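# Wind the cord onto the winder and set it down

## Task

Coil the entire cord onto the winder along its long axis so that it passes through both notches. No loop may sit more than about a finger's width away from the winder, and no more than about a finger's length of free end may stick out beyond the final notch the cord runs through. Finally, place the winder on the table and release it.

## Robot and tools

Robot: two six-joint arms, left_arm and right_arm, each ending in a parallel two-finger gripper. The fingers point along the gripper's own +z axis and close along its y axis. A reported hand position is the spot between the finger pads, roughly 1 cm short of the tips. The left_arm base is near (-0.006, +0.343, -0.015) m and the right_arm base near (-0.003, -0.340, -0.013) m. The arm names do not match image sides.

Frame: all poses, targets and offset axes use the scene frame. Its origin is at table-top height, halfway between the arms. +x points out over the table, +y toward left_arm, and +z up. A rotation offset turns the gripper about its own Hand target position.

Cameras (each 896x504): cam_head_left and cam_head_right sit on a beam behind the arms. The others are cam_high, cam_low, cam_left_wrist and cam_right_wrist. Wrist images can lag while their arm moves.

execute_actions(actions, cameras): actions is a list of actions. Each action is up to 15 rows, one per 1/30 s step. A short action repeats its final row until 15 steps pass, so each action takes 0.5 s. Every row is one flat list of 14 numbers covering both arms, each in [-1, 1]. The first seven are left_arm: dx, dy, dz, rx, ry, rz, opening. The last seven are right_arm in the same order. dx to rz are offsets, not poses. They count from that arm's Hand target at the start of the action, and every row counts from that same start, not from the row before. The scale is 1.0 = 0.6 m or 180 degrees. rx, ry, rz form a single rotation vector. Opening is absolute: +1 is fully open (0.094 m) and -1 is shut. Sending the same offset in a new action moves the arm further. Six zeros re-command the current Hand target. An opening of 0 is a real command, so resend the present opening to keep a gripper as it is. Images come back only for an empty actions list, or when cameras names them. Use ["all"] for every camera and [] for none.

move(target, speed, blend, opening_speed, grip_force, blocking, cameras): target is either one 14-number row or a list of up to 15 such rows. The layout and scale are as above. Every row is an offset from the Hand targets held when the move starts, not from the previous row. The path is straight and does not avoid obstacles or the other arm. The whole move is capped at 10 s. speed is the top speed of the path in m/s, from 0.002 to 2.9, default 0.25. Rotation speed is capped at twice that number in rad/s. Give one value, or one per target. blend is a corner radius in metres for list targets; 0 means stop at each row. opening_speed is how fast the commanded opening changes, in scale units per second, at least 0.2. grip_force is a per-pad force cap of 10 to 50 N, as one number or one per arm. It stays set until changed, and lower values close more slowly. blocking=false returns after about 0.5 s while the move continues. The result adds a move: line with the ending (done, off_target, moving, held, fault) and any limits (paced = the pose was clipped, held = a check withheld steps). done means the arm rests within 10 mm and 2 degrees of its target. It says nothing about contact.

wait(seconds 0 to 10) lets the scene run while both arms keep their commands. stop() brakes a running move. zoom_image(camera, region=[x0, y0, x1, y1]) enlarges part of that camera's newest image, in pixels from the top-left, at most 504 by 504. read_manual(section) returns only licence text. finished_scene(scene) ends the current scene, given its number, and cannot be undone.

Result lines: end_effector_position (m) and end_effector_quat_wxyz for each gripper; Hand target, the last commanded pose after clipping and the base for the next offsets; Tool commands; grip_measured, the finger opening on the -1 to +1 scale, which reads up to about 2.5 mm wide when empty. Joint positions end with the opening in metres. Joint velocities may say "within noise". Joint torques include the arm's own weight. MOTOR HOT appears at 75 °C. OVER-TEMPERATURE FAULT at 90 °C folds that arm away for the rest of the scene.

Practical notes: each step, the commanded orientation is clipped to within 40 degrees of the measured one. Friction and weight make the gripper settle short, low or tilted, worse at long reach. After each motion, check the pose and send the missing distance as an offset. If an arm is stuck against something it keeps pushing, so command its target back past the gripper. Keep paths away from an arm's own base by going around it. Fast moves overshoot and hit harder.

Gripping: the gripper closes to where grip_measured equals your number. The squeeze climbs steeply past first contact and jumps to the force cap. For the cord, close slowly with opening_speed and a moderate grip_force. To release, command an opening well above grip_measured.

Avoid: dropping things or releasing them while they move; letting the cord or winder fall, or leaving either off the table, which fails the task; striking the bar, plate or rail near the bases, which can stand up to 3 cm above the table; pressing the two arms or grippers together; straining a wrist camera cable; and holding loads or stretched poses for long, which heats the motors. Loose objects may be nudged briefly at random.

Each tool is called after ">>>" by a JSON object that holds its "method" and its "body".

## Session

>>> {"method": "execute_actions", "body": {"actions": []}}

Scene clock: 0.00 s.
left_arm: end_effector_position=(+0.3743, +0.3703, +0.0528) grip_measured=+1.000 end_effector_quat_wxyz=(+0.534, -0.055, +0.842, +0.054) | right_arm: end_effector_position=(+0.3800, -0.3535, +0.0677) grip_measured=+1.000 end_effector_quat_wxyz=(+0.591, +0.026, +0.801, -0.098)
Joint positions: left_arm=[0.006 1.522 0.345 0.739 -0.107 -0.054 0.094] | right_arm=[0.08 1.602 0.279 1.044 0.274 -0.051 0.094]
Joint velocities: within noise
Joint torques (N m): no reading
Heat: left arm: 40 °C; right arm: 42 °C.
Hand target: left_arm +0.3795, +0.3714, +0.0641; +0.550, -0.057, +0.832, +0.054 | right_arm +0.3833, -0.3533, +0.0768; +0.602, +0.028, +0.792, -0.096
Tool commands: left_gripper/opening=+1.0 right_gripper/opening=+1.0

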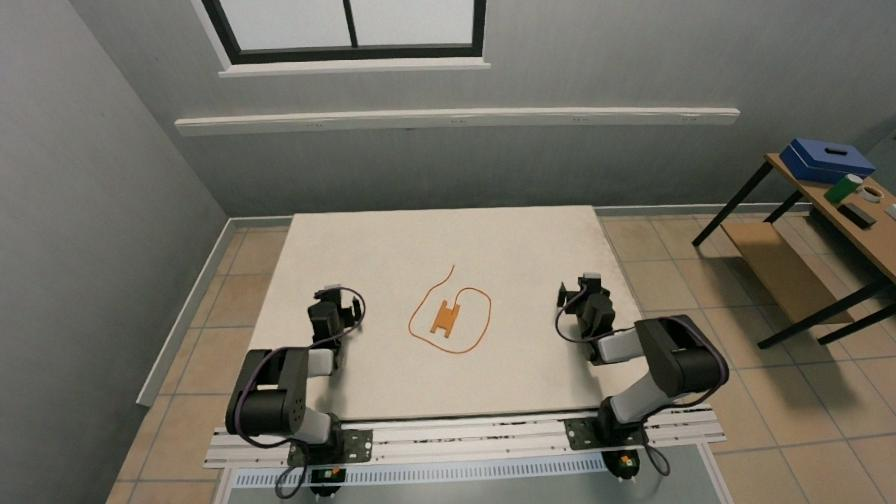

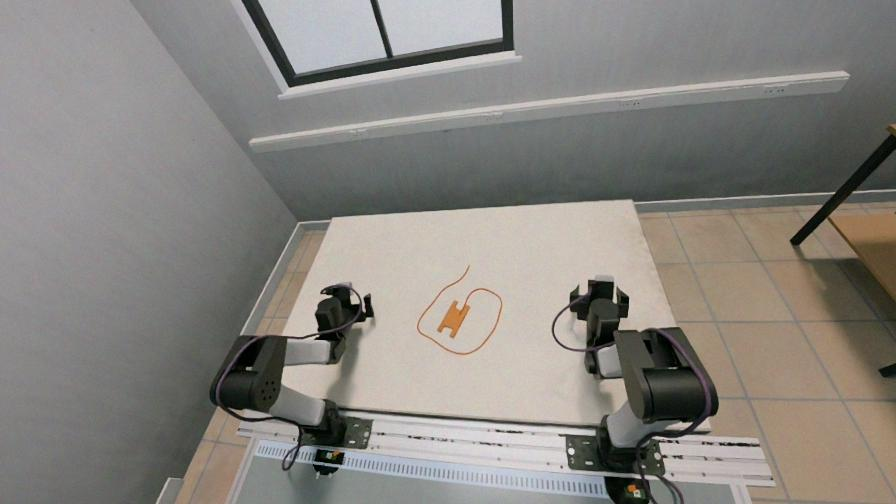

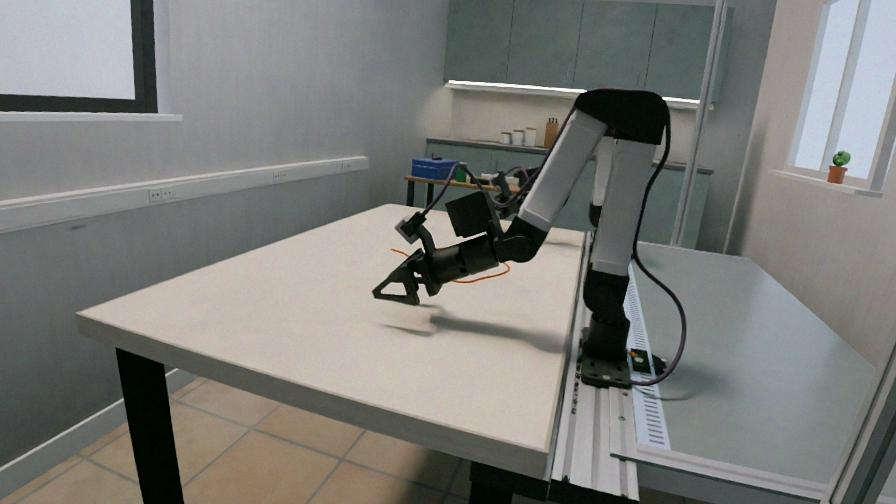

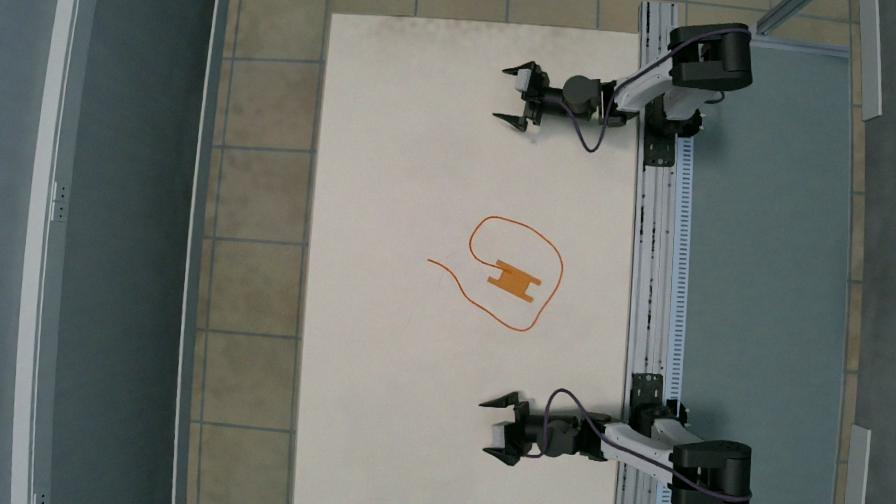

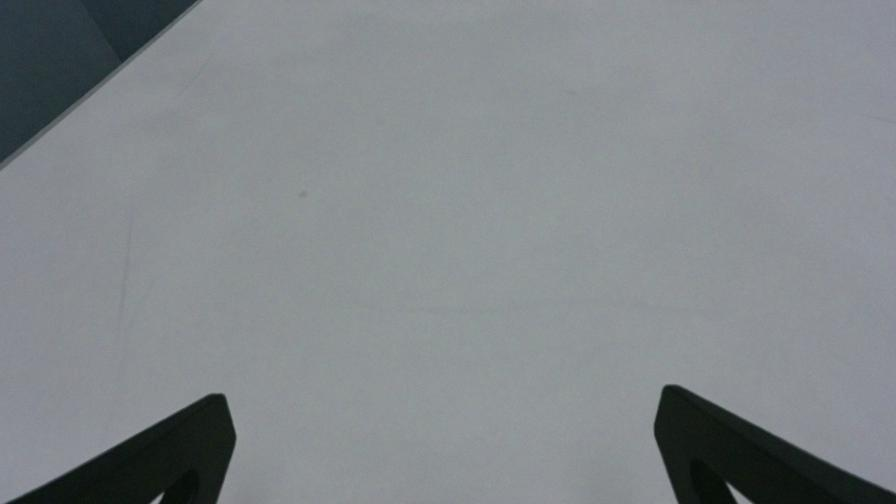

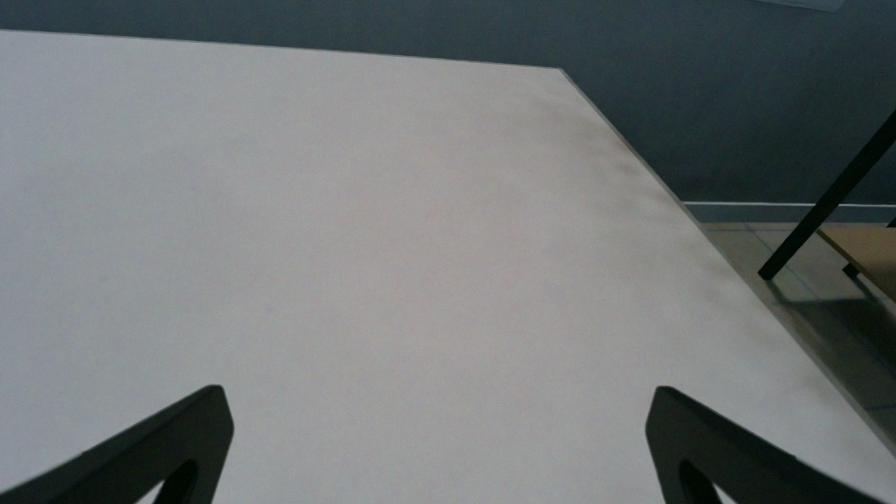

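>>> {"method": "zoom_image", "body": {"camera": "cam_high", "region": [410, 200, 590, 345]}}

>>> {"method": "zoom_image", "body": {"camera": "cam_high", "region": [475, 245, 555, 315]}}

>>> {"method": "zoom_image", "body": {"camera": "cam_head_right", "region": [400, 250, 520, 370]}}

Scaled by 2.800 from the camera's 896x504 image, which has a finer 1280x720 frame.

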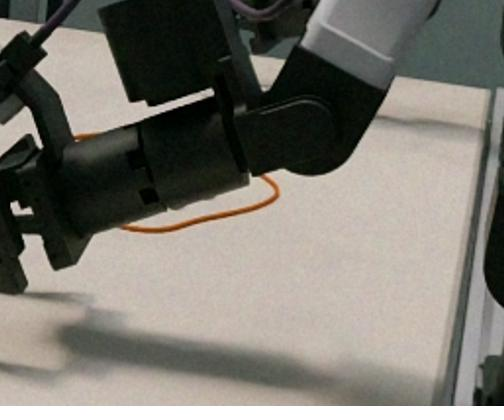

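Scaled by 6.300 from the camera's 896x504 image, which has a finer 1280x720 frame.

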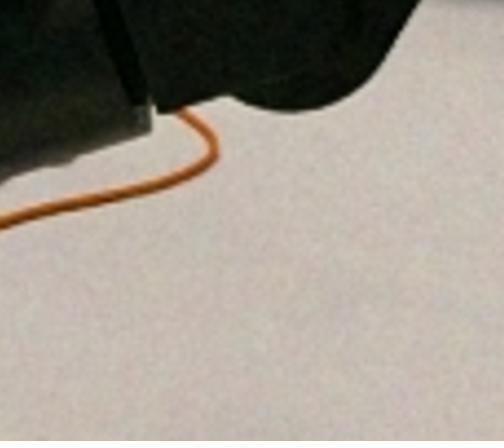

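Scaled by 4.200 from the camera's 896x504 image, which has a finer 1280x720 frame.

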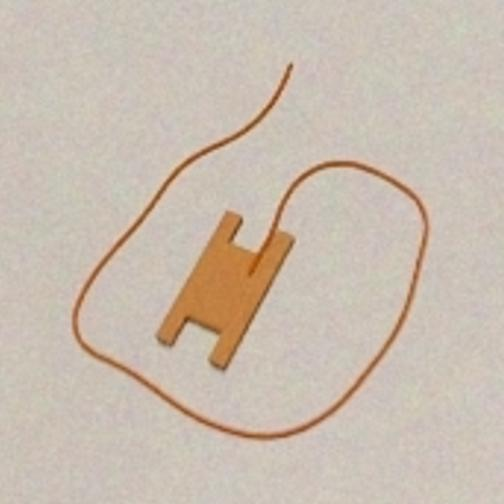

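>>> {"method": "zoom_image", "body": {"camera": "cam_low", "region": [415, 205, 575, 340]}}

>>> {"method": "zoom_image", "body": {"camera": "cam_low", "region": [475, 245, 555, 315]}}

>>> {"method": "zoom_image", "body": {"camera": "cam_head_left", "region": [395, 250, 505, 365]}}

Scaled by 3.150 from the camera's 896x504 image, which has a finer 1280x720 frame.

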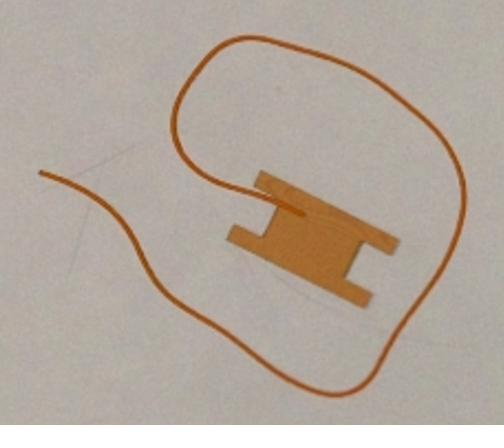

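Scaled by 6.300 from the camera's 896x504 image, which has a finer 1280x720 frame.

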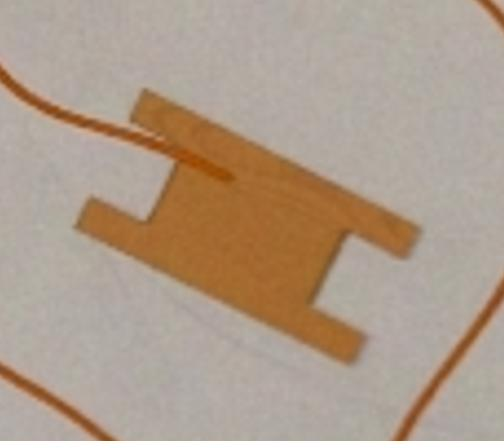

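Scaled by 4.383 from the camera's 896x504 image, which has a finer 1280x720 frame.

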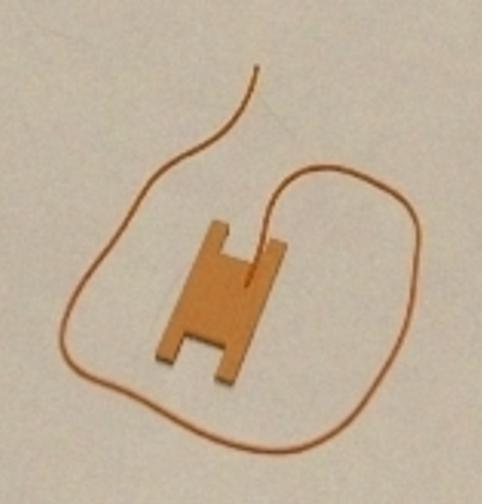

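>>> {"method": "move", "body": {"target": [-0.129, -0.5145, 0.125, 0.0379, 0.3743, -0.150, 1, 0, 0, 0, 0, 0, 0, 1], "speed": 0.4, "cameras": ["cam_left_wrist", "cam_low", "cam_head_left", "cam_high"]}}

Scene clock: 328.43 s.
left_arm: end_effector_position=(+0.3010, +0.0640, +0.1350) grip_measured=+1.000 end_effector_quat_wxyz=(+0.010, +0.206, +0.979, +0.001) | right_arm: end_effector_position=(+0.3800, -0.3535, +0.0677) grip_measured=+1.000 end_effector_quat_wxyz=(+0.591, +0.026, +0.801, -0.098)
Joint positions: left_arm=[-0.749 2.113 2.153 -1.566 0.01 -0.311 0.094] | right_arm=[0.08 1.602 0.279 1.044 0.274 -0.051 0.094]
Joint torques (N m): left_arm=[0.47 -7.45 7.56 0.25 0.01 -0.13] | right_arm=[-0.64 -6.49 4.19 2.01 0.1 -0.08]
Heat: left arm: 45 °C; right arm: 51 °C.
Hand target: left_arm +0.3021, +0.0626, +0.1392; +0.000, +0.198, +0.980, +0.000 | right_arm +0.3833, -0.3533, +0.0768; +0.602, +0.028, +0.792, -0.096
Off the commanded pose: left_arm 0.004 m, 1 deg | right_arm 0.010 m, 2 deg.
joint sent to its limit (left arm) — joint 4 (wrist pitch), lower limit. The joint targets still meet the commanded pose.
move: done
camera_calibration:
cam_left_wrist: T_world_to_cam=[[-0.421567, -0.906664, 0.0155433, 0.1835], [-0.828371, 0.392024, 0.400148, 0.209154], [-0.368893, 0.155814, -0.916319, 0.315141], [0, 0, 0, 1]] pos_world=[0.366868, 0.0352765, 0.202225]
Images, in order (width x height): cam_head_left 896x504, cam_high 896x504, cam_low 896x504, cam_left_wrist 896x504.

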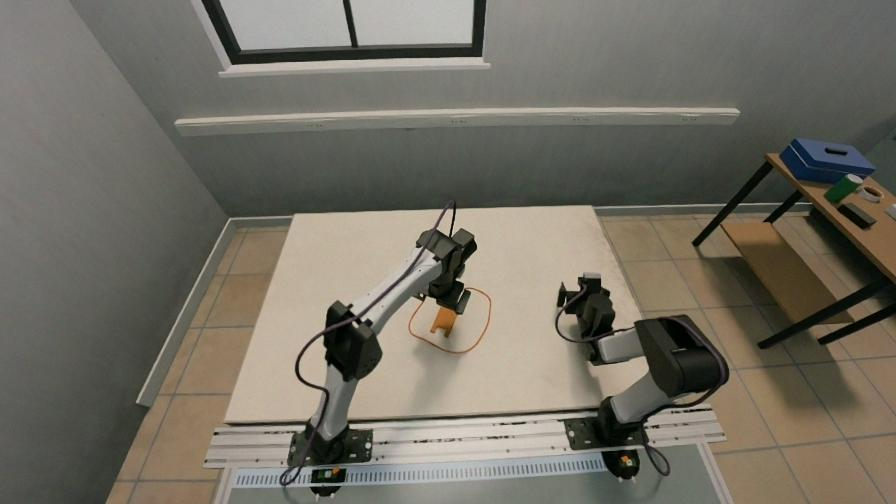

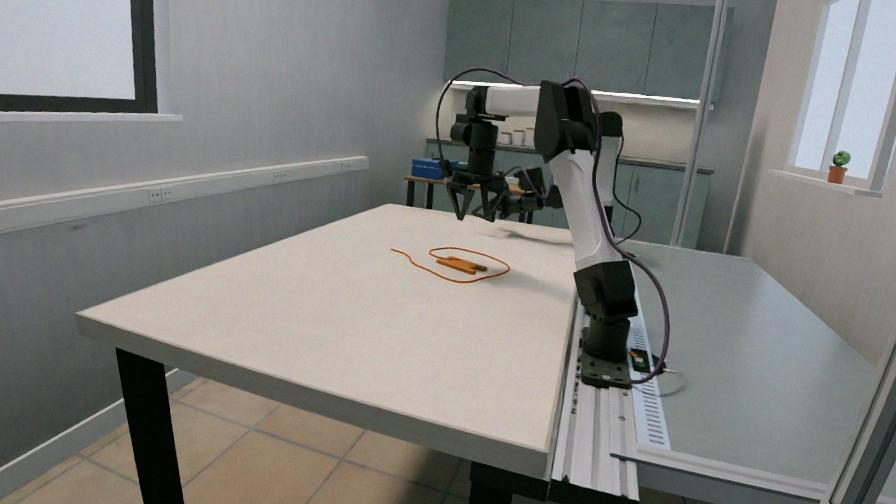

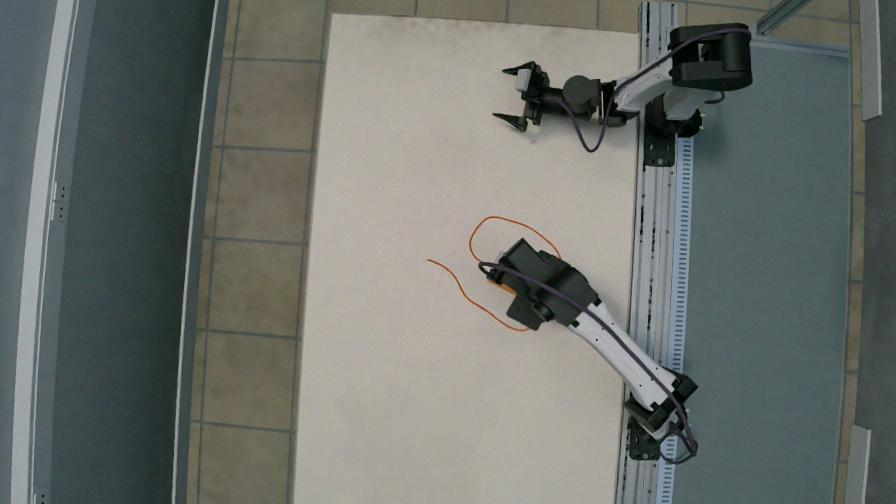

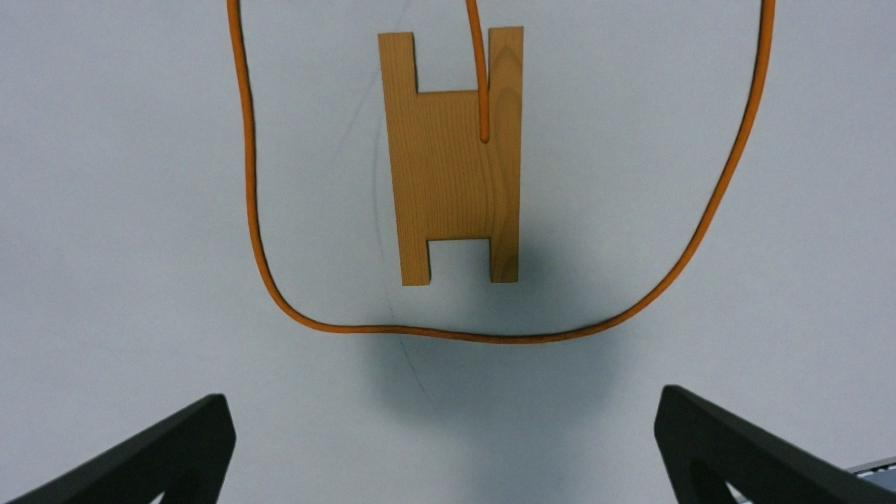

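>>> {"method": "move", "body": {"target": [-0.0285, 0.0007, -0.167, 0, 0, 0, 1, -0.122, 0.4388, 0.1387, 0.485, 0.3135, 0.3441, 0], "speed": 0.4, "cameras": ["cam_left_wrist", "cam_low", "cam_right_wrist"]}}

Scene clock: 370.90 s.
left_arm: end_effector_position=(+0.2822, +0.0701, +0.0198) grip_measured=+1.000 end_effector_quat_wxyz=(-0.026, +0.203, +0.979, +0.021) | right_arm: end_effector_position=(+0.3099, -0.0921, +0.1635) grip_measured=+0.003 end_effector_quat_wxyz=(-0.001, -0.002, +0.709, +0.705)
Joint positions: left_arm=[-0.775 2.113 1.691 -1.185 0.011 -0.341 0.094] | right_arm=[0.227 1.781 0.708 1.051 -1.339 1.528 0.047]
Joint torques (N m): left_arm=[-0.24 -12.15 4.79 0.45 0 -0.15] | right_arm=[0.28 -6.58 3.97 1.59 0.1 -0.04]
Heat: left arm: 44 °C; right arm: 51 °C.
Hand target: left_arm +0.2850, +0.0630, +0.0389; +0.001, +0.198, +0.980, +0.000 | right_arm +0.3101, -0.0900, +0.1600; +0.001, +0.000, +0.707, +0.707
Off the commanded pose: left_arm 0.021 m, 4 deg | right_arm 0.004 m, 0 deg.
move: off_target (left_arm)
camera_calibration:
cam_left_wrist: T_world_to_cam=[[-0.415638, -0.909491, -0.00842035, 0.181778], [-0.804169, 0.363149, 0.470568, 0.231113], [-0.42492, 0.202357, -0.882323, 0.213596], [0, 0, 0, 1]] pos_world=[0.352169, 0.0381742, 0.0812368]
cam_right_wrist: T_world_to_cam=[[0.018037, -0.00922505, -0.999795, 0.156262], [-0.896699, -0.442475, -0.0120944, 0.276666], [-0.442272, 0.896734, -0.016253, 0.31158], [0, 0, 0, 1]] pos_world=[0.383071, -0.155545, 0.16464]
Images, in order (width x height): cam_low 896x504, cam_left_wrist 896x504, cam_right_wrist 896x504.

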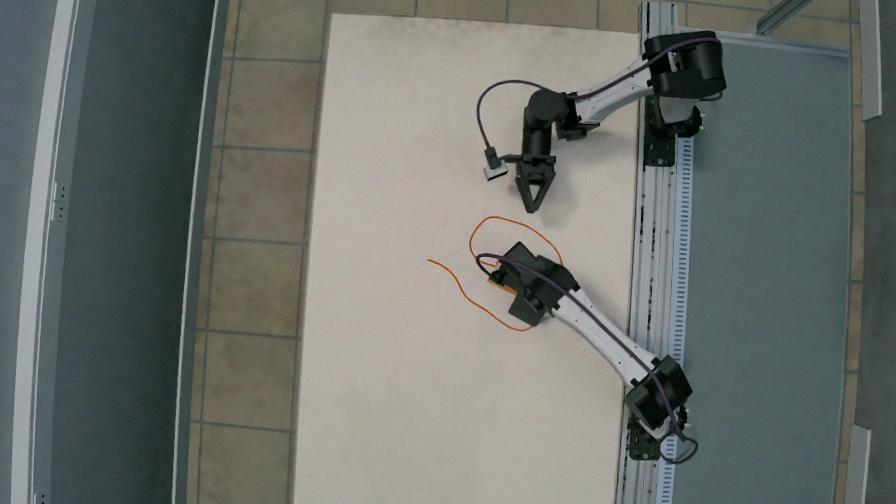

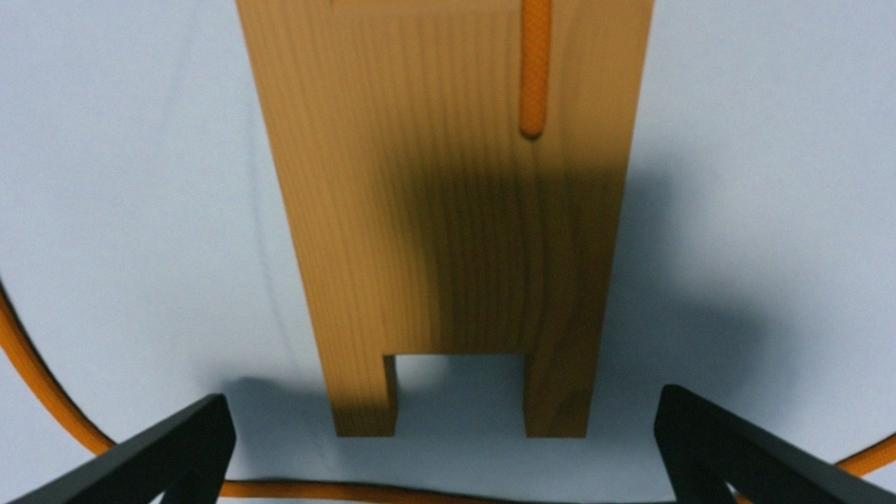

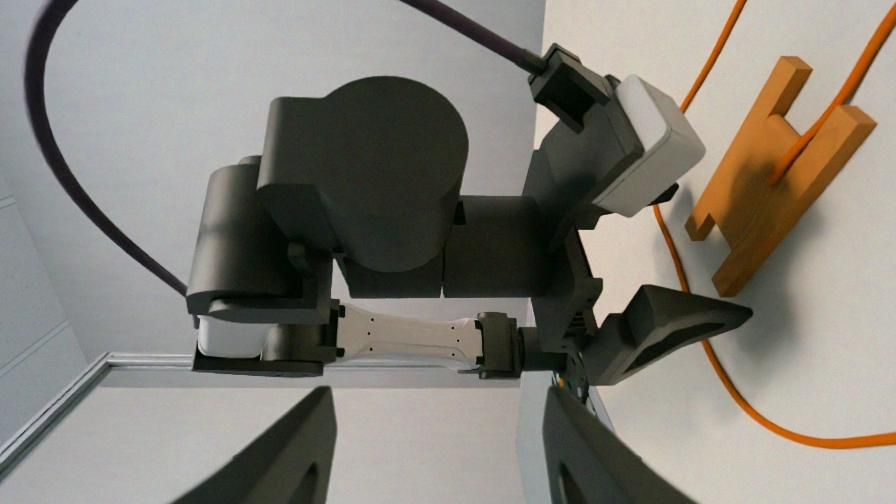

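>>> {"method": "zoom_image", "body": {"camera": "cam_right_wrist", "region": [560, 40, 896, 400]}}

Scaled by 1.400 from the camera's 896x504 image, which has a finer 1280x720 frame.

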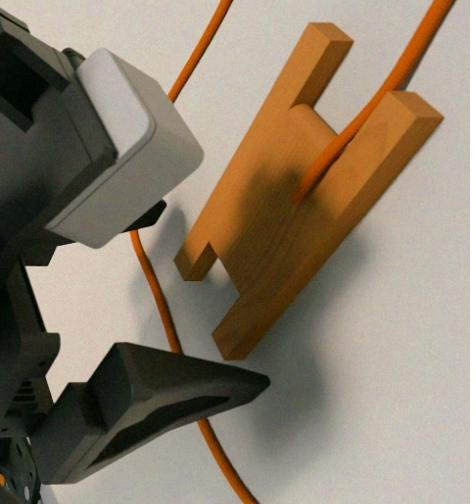

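>>> {"method": "move", "body": {"target": [0.0063, -0.0102, -0.0083, -0.0166, -0.0134, 0, 1, 0, 0, 0, 0, 0, 0, 0], "speed": 0.06, "cameras": ["cam_left_wrist"]}}

Scene clock: 401.80 s.
left_arm: end_effector_position=(+0.2852, +0.0650, +0.0142) grip_measured=+1.000 end_effector_quat_wxyz=(-0.002, +0.202, +0.979, +0.001) | right_arm: end_effector_position=(+0.3099, -0.0921, +0.1644) grip_measured=+0.003 end_effector_quat_wxyz=(+0.000, -0.002, +0.708, +0.706)
Joint positions: left_arm=[-0.775 2.081 1.619 -1.084 0.02 -0.344 0.094] | right_arm=[0.227 1.781 0.708 1.059 -1.339 1.534 0.047]
Joint torques (N m): left_arm=[-0.35 -12.05 4.86 0.61 0 -0.14] | right_arm=[0.17 -6.43 4.21 1.68 0.09 0.01]
Heat: left arm: 51 °C; right arm: 48 °C.
Hand target: left_arm +0.2888, +0.0569, +0.0339; +0.026, +0.198, +0.980, -0.021 | right_arm +0.3101, -0.0900, +0.1600; +0.000, +0.000, +0.707, +0.707
Off the commanded pose: left_arm 0.022 m, 4 deg | right_arm 0.005 m, 0 deg.
move: off_target (left_arm)
camera_calibration:
cam_left_wrist: T_world_to_cam=[[-0.414536, -0.909802, 0.0205004, 0.177697], [-0.821871, 0.383954, 0.420841, 0.242368], [-0.390753, 0.157605, -0.906903, 0.204492], [0, 0, 0, 1]] pos_world=[0.352763, 0.0363815, 0.0798131]
Images, in order (width x height): cam_left_wrist 896x504.

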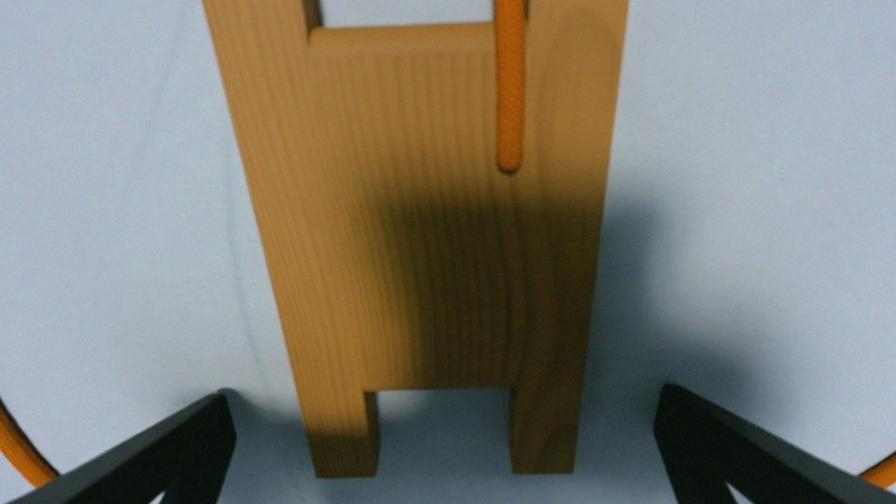

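>>> {"method": "execute_actions", "body": {"actions": [], "cameras": ["cam_high", "cam_right_wrist"]}}

>>> {"method": "zoom_image", "body": {"camera": "cam_high", "region": [400, 200, 540, 300]}}

>>> {"method": "zoom_image", "body": {"camera": "cam_right_wrist", "region": [560, 40, 896, 400]}}

Scene clock: 411.13 s.
left_arm: end_effector_position=(+0.2853, +0.0649, +0.0142) grip_measured=+1.000 end_effector_quat_wxyz=(-0.002, +0.202, +0.979, +0.001) | right_arm: end_effector_position=(+0.3099, -0.0921, +0.1644) grip_measured=+0.003 end_effector_quat_wxyz=(+0.000, -0.002, +0.708, +0.706)
Joint positions: left_arm=[-0.775 2.081 1.619 -1.084 0.02 -0.344 0.094] | right_arm=[0.227 1.781 0.708 1.059 -1.339 1.534 0.047]
Joint velocities: within noise
Joint torques (N m): left_arm=[-0.36 -12.07 4.89 0.63 -0.01 -0.14] | right_arm=[-0.1 -6.38 3.86 1.64 0.11 -0.05]
Heat: left arm: 54 °C; right arm: 47 °C.
Hand target: left_arm +0.2888, +0.0570, +0.0339; +0.026, +0.198, +0.980, -0.021 | right_arm +0.3101, -0.0900, +0.1600; +0.000, +0.000, +0.707, +0.707
Tool commands: left_gripper/opening=+1.0 right_gripper/opening=+0.0
Off the commanded pose: left_arm 0.022 m, 4 deg | right_arm 0.005 m, 0 deg.
camera_calibration:
cam_right_wrist: T_world_to_cam=[[0.0204655, -0.0073675, -0.999763, 0.156612], [-0.896694, -0.442394, -0.0150955, 0.27727], [-0.442178, 0.896791, -0.0156602, 0.311517], [0, 0, 0, 1]] pos_world=[0.383167, -0.155549, 0.165639]
Images, in order (width x height): cam_high 896x504, cam_right_wrist 896x504.

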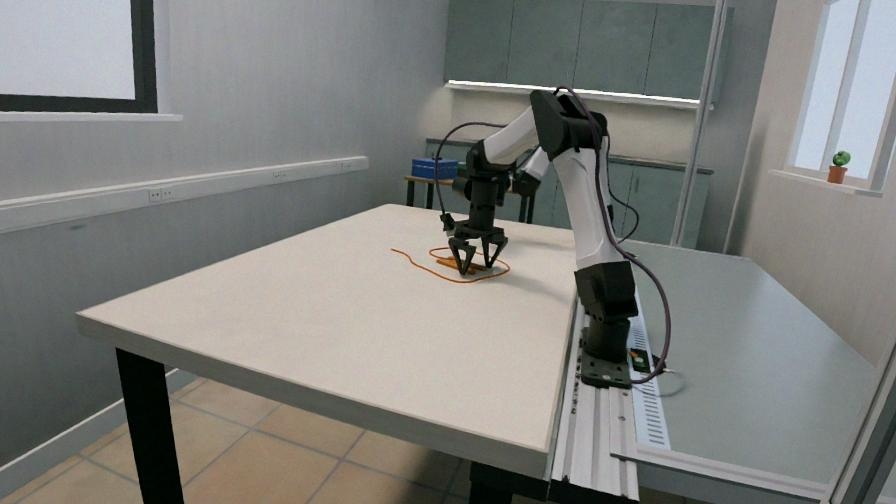

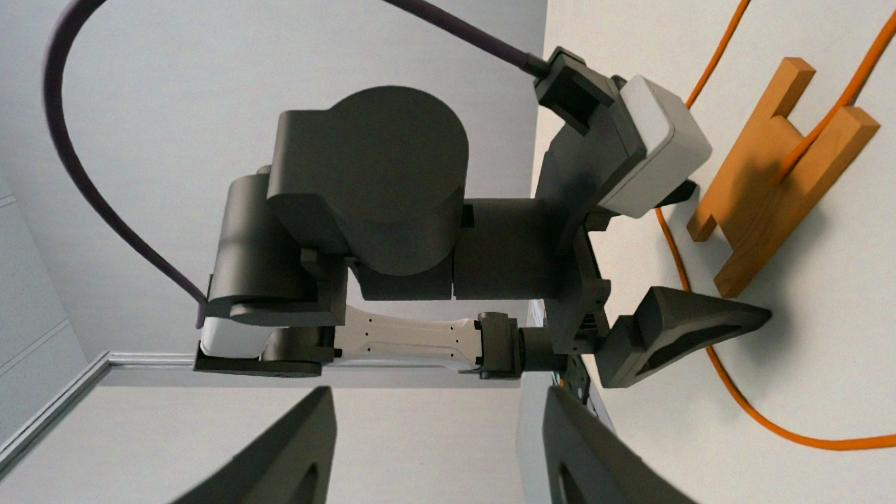

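Scaled by 3.600 from the camera's 896x504 image, which has a finer 1280x720 frame.

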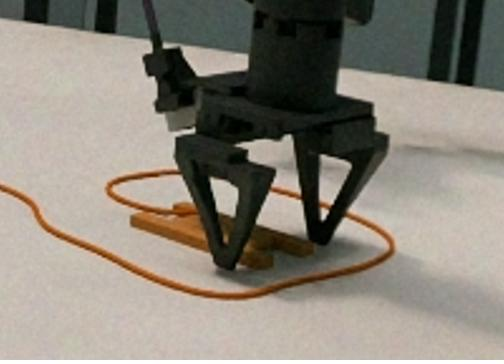

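Scaled by 1.400 from the camera's 896x504 image, which has a finer 1280x720 frame.

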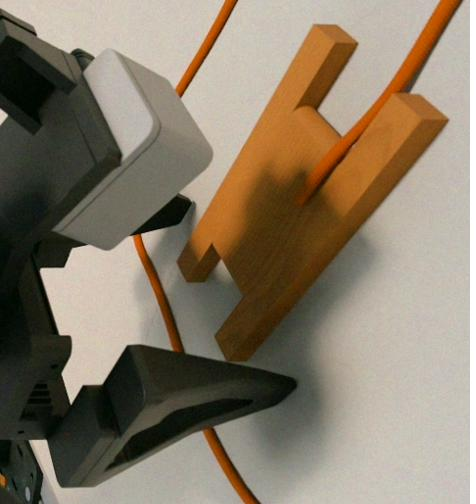

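>>> {"method": "move", "body": {"target": [[0, 0, -0.006, 0, 0, 0, 1, 0, 0, 0, 0, 0, 0, 0], [0, 0, -0.006, 0, 0, 0, 0.0, 0, 0, 0, 0, 0, 0, 0]], "speed": 0.05, "opening_speed": 0.6, "cameras": ["cam_left_wrist"]}}

Scene clock: 422.63 s.
left_arm: end_effector_position=(+0.2854, +0.0622, +0.0135) grip_measured=+0.170 end_effector_quat_wxyz=(+0.002, +0.203, +0.979, -0.005) | right_arm: end_effector_position=(+0.3099, -0.0921, +0.1645) grip_measured=+0.003 end_effector_quat_wxyz=(+0.000, -0.003, +0.708, +0.706)
Joint positions: left_arm=[-0.777 2.077 1.61 -1.066 0.027 -0.346 0.055] | right_arm=[0.227 1.781 0.708 1.06 -1.339 1.534 0.047]
Joint torques (N m): left_arm=[-0.16 -11.52 4.79 0.63 -0.06 -0.13] | right_arm=[0.06 -6.43 4.21 1.65 0.11 -0.08]
Heat: left arm: 56 °C; right arm: 46 °C.
Hand target: left_arm +0.2888, +0.0570, +0.0303; +0.026, +0.198, +0.980, -0.021 | right_arm +0.3101, -0.0900, +0.1600; +0.000, +0.000, +0.707, +0.707
Off the commanded pose: left_arm 0.018 m, 3 deg | right_arm 0.005 m, 0 deg.
move: off_target (left_arm); target 2's new opening was sent with left_arm's hand 0.018 m and 4 deg from that target
camera_calibration:
cam_left_wrist: T_world_to_cam=[[-0.415353, -0.90915, 0.0304689, 0.175265], [-0.823725, 0.390114, 0.411447, 0.244167], [-0.385953, 0.145798, -0.910924, 0.203754], [0, 0, 0, 1]] pos_world=[0.352563, 0.0343823, 0.0798026]
Images, in order (width x height): cam_left_wrist 896x504.

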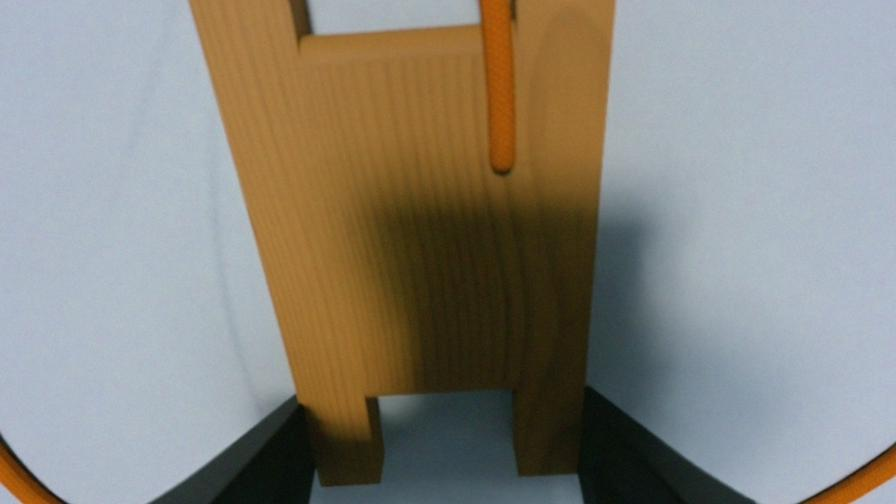

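>>> {"method": "move", "body": {"target": [-0.0497, 0.0025, 0.1728, 0.0133, 0.0165, 0.1257, 0.0, 0, 0, 0, 0, 0, 0, -0.4], "speed": 0.15, "cameras": ["cam_left_wrist", "cam_right_wrist", "cam_low", "cam_head_left"]}}

Scene clock: 439.83 s.
left_arm: end_effector_position=(+0.2584, +0.0594, +0.1108) grip_measured=+0.170 end_effector_quat_wxyz=(-0.021, +0.007, +1.000, +0.015) | right_arm: end_effector_position=(+0.3099, -0.0921, +0.1645) grip_measured=-0.397 end_effector_quat_wxyz=(+0.000, -0.003, +0.708, +0.706)
Joint positions: left_arm=[-0.826 2.037 1.939 -1.493 0.027 -0.787 0.055] | right_arm=[0.227 1.781 0.708 1.06 -1.339 1.534 0.028]
Joint torques (N m): left_arm=[-0.23 -10.8 7.64 0.09 -0.2 -0.16] | right_arm=[0.51 -6.23 4.04 1.68 0.08 -0.05]
Heat: left arm: 59 °C; right arm: 45 °C.
Hand target: left_arm +0.2590, +0.0584, +0.1341; +0.001, +0.002, +1.000, -0.001 | right_arm +0.3101, -0.0900, +0.1600; +0.000, +0.000, +0.707, +0.707
Off the commanded pose: left_arm 0.023 m, 3 deg | right_arm 0.005 m, 0 deg.
move: off_target (left_arm)
camera_calibration:
cam_left_wrist: T_world_to_cam=[[-0.0341685, -0.999385, -0.00791267, 0.0696419], [-0.8901, 0.0268298, 0.454976, 0.216849], [-0.454483, 0.0225889, -0.890469, 0.305177], [0, 0, 0, 1]] pos_world=[0.334095, 0.0568875, 0.173641]
cam_right_wrist: T_world_to_cam=[[0.0208246, -0.00719139, -0.999757, 0.156601], [-0.896687, -0.442394, -0.0154954, 0.277334], [-0.442176, 0.896792, -0.0156611, 0.311517], [0, 0, 0, 1]] pos_world=[0.383166, -0.155549, 0.165739]
Images, in order (width x height): cam_head_left 896x504, cam_low 896x504, cam_left_wrist 896x504, cam_right_wrist 896x504.

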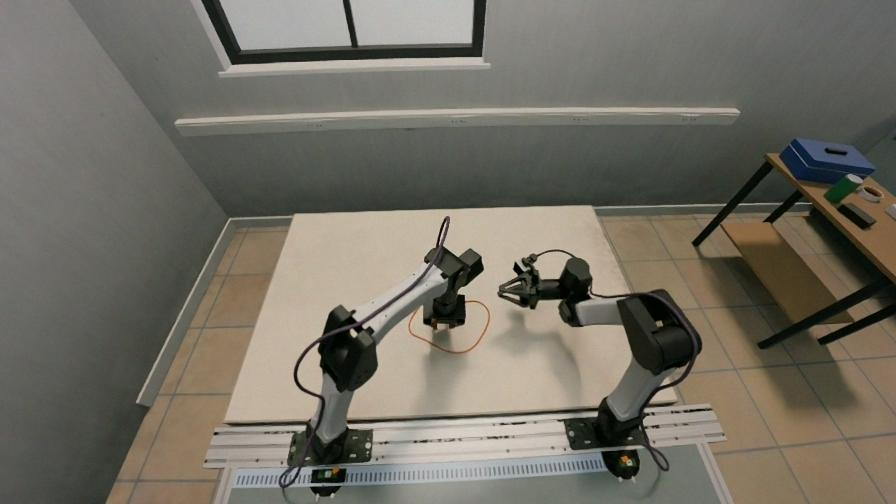

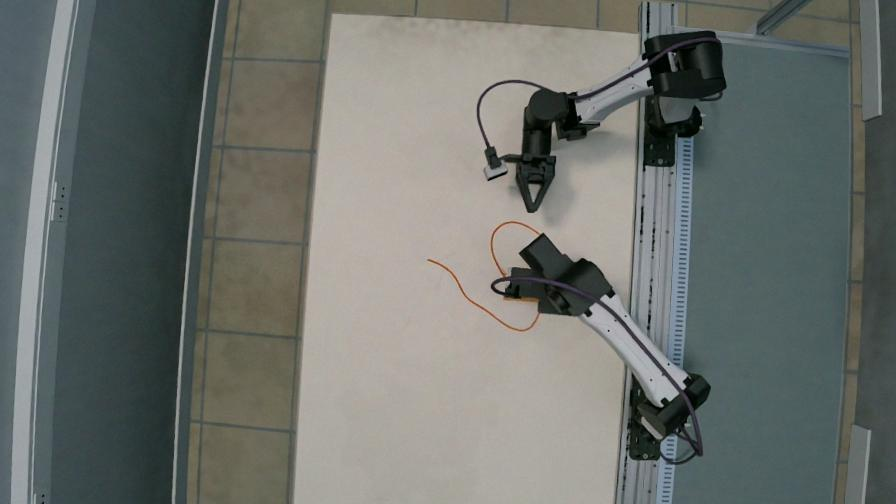

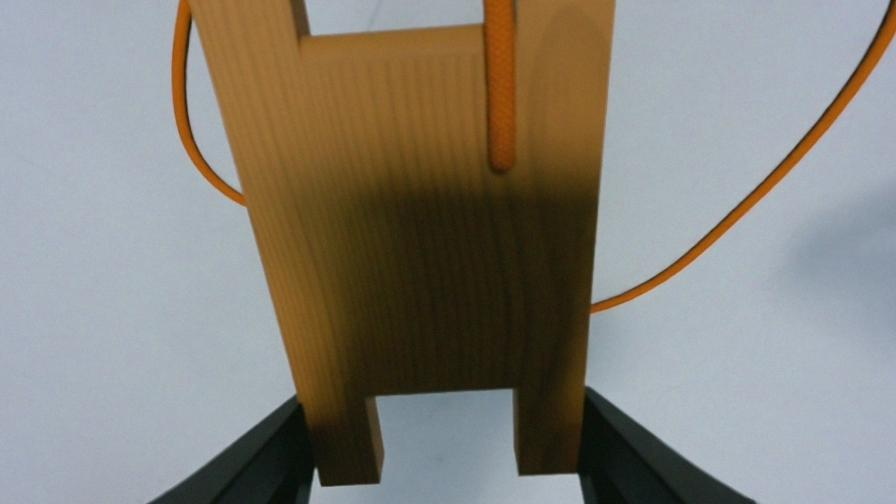

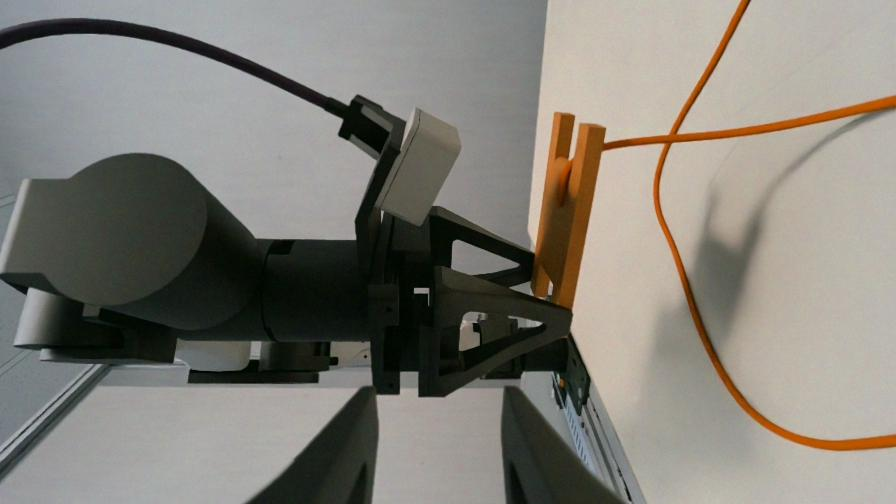

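>>> {"method": "execute_actions", "body": {"actions": [], "cameras": ["cam_high"]}}

>>> {"method": "zoom_image", "body": {"camera": "cam_high", "region": [370, 170, 530, 300]}}

>>> {"method": "zoom_image", "body": {"camera": "cam_right_wrist", "region": [500, 60, 896, 300]}}

Scene clock: 456.83 s.
left_arm: end_effector_position=(+0.2583, +0.0594, +0.1108) grip_measured=+0.170 end_effector_quat_wxyz=(-0.021, +0.007, +1.000, +0.015) | right_arm: end_effector_position=(+0.3099, -0.0921, +0.1645) grip_measured=-0.397 end_effector_quat_wxyz=(+0.000, -0.003, +0.708, +0.706)
Joint positions: left_arm=[-0.826 2.037 1.939 -1.493 0.027 -0.787 0.055] | right_arm=[0.227 1.781 0.708 1.06 -1.339 1.534 0.028]
Joint velocities: within noise
Joint torques (N m): left_arm=[-0.27 -10.78 7.65 0.07 -0.19 -0.16] | right_arm=[0.38 -6.32 4.15 1.66 0.12 -0.07]
Heat: left arm: 61 °C; right arm: 45 °C.
Hand target: left_arm +0.2590, +0.0584, +0.1341; +0.001, +0.002, +1.000, -0.001 | right_arm +0.3101, -0.0900, +0.1600; +0.000, +0.000, +0.707, +0.707
Tool commands: left_gripper/opening=+0.0 right_gripper/opening=-0.4
Off the commanded pose: left_arm 0.023 m, 3 deg | right_arm 0.005 m, 0 deg.
Images, in order (width x height): cam_high 896x504.

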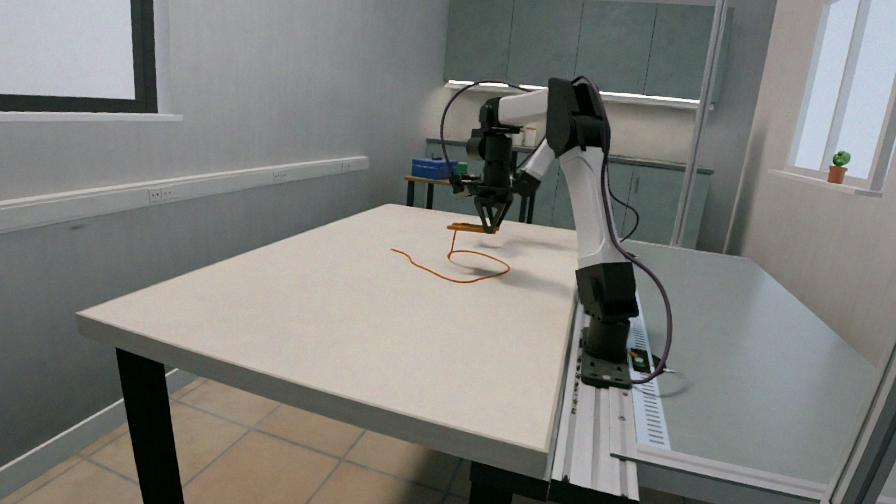

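Scaled by 3.150 from the camera's 896x504 image, which has a finer 1280x720 frame.

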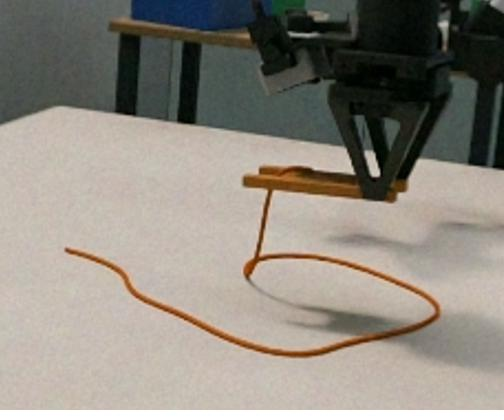

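This scene's latest camera images include none from cam_right_wrist. They are from: cam_high. cam_right_wrist's image comes with the result of a call that names it in "cameras".

>>> {"method": "move", "body": {"target": [0, 0, 0, 0, 0, 0, 0.0, 0, 0.165, -0.109, 0.0095, 0.0134, 0, -0.2], "speed": 0.15, "cameras": ["cam_right_wrist", "cam_head_right"]}}

Scene clock: 480.80 s.
left_arm: end_effector_position=(+0.2583, +0.0594, +0.1108) grip_measured=+0.170 end_effector_quat_wxyz=(-0.021, +0.007, +1.000, +0.015) | right_arm: end_effector_position=(+0.3055, +0.0059, +0.0920) grip_measured=-0.203 end_effector_quat_wxyz=(-0.024, +0.019, +0.702, +0.711)
Joint positions: left_arm=[-0.826 2.037 1.939 -1.493 0.027 -0.787 0.055] | right_arm=[0.502 2.16 0.808 1.378 -1.067 1.636 0.037]
Joint torques (N m): left_arm=[-0.24 -10.8 7.65 0.07 -0.19 -0.16] | right_arm=[-0.02 -8.66 5.26 1.76 0.08 -0.11]
Heat: left arm: 62 °C; right arm: 45 °C.
Hand target: left_arm +0.2590, +0.0584, +0.1341; +0.001, +0.002, +1.000, -0.001 | right_arm +0.3101, +0.0090, +0.0946; -0.014, +0.015, +0.697, +0.717
Off the commanded pose: left_arm 0.023 m, 3 deg | right_arm 0.006 m, 2 deg.
move: off_target (left_arm)
camera_calibration:
cam_right_wrist: T_world_to_cam=[[-0.0449736, 0.00816523, -0.998955, 0.104906], [-0.894213, -0.446142, 0.0366114, 0.309968], [-0.445377, 0.894925, 0.0273661, 0.217571], [0, 0, 0, 1]] pos_world=[0.378796, -0.057277, 0.087494]
Images, in order (width x height): cam_head_right 896x504, cam_right_wrist 896x504.

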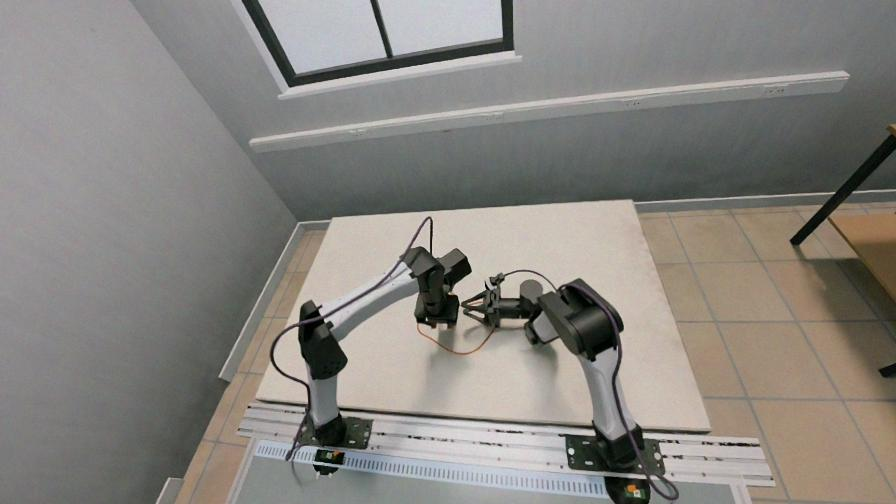

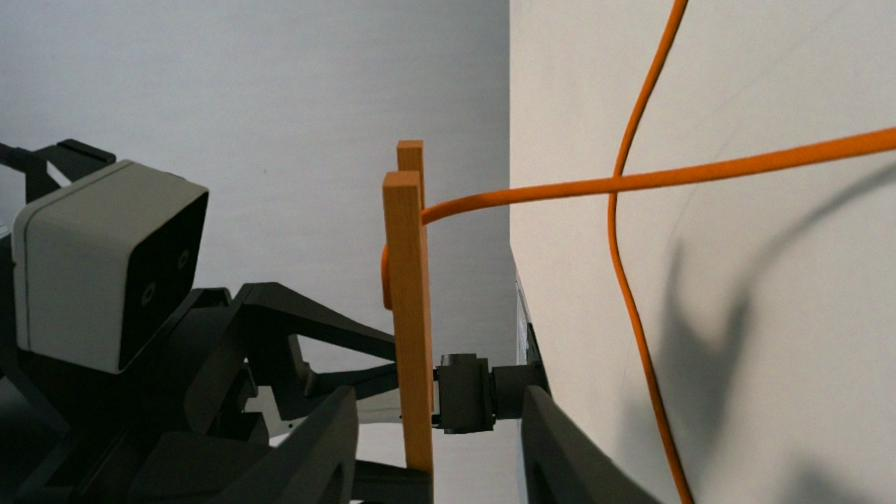

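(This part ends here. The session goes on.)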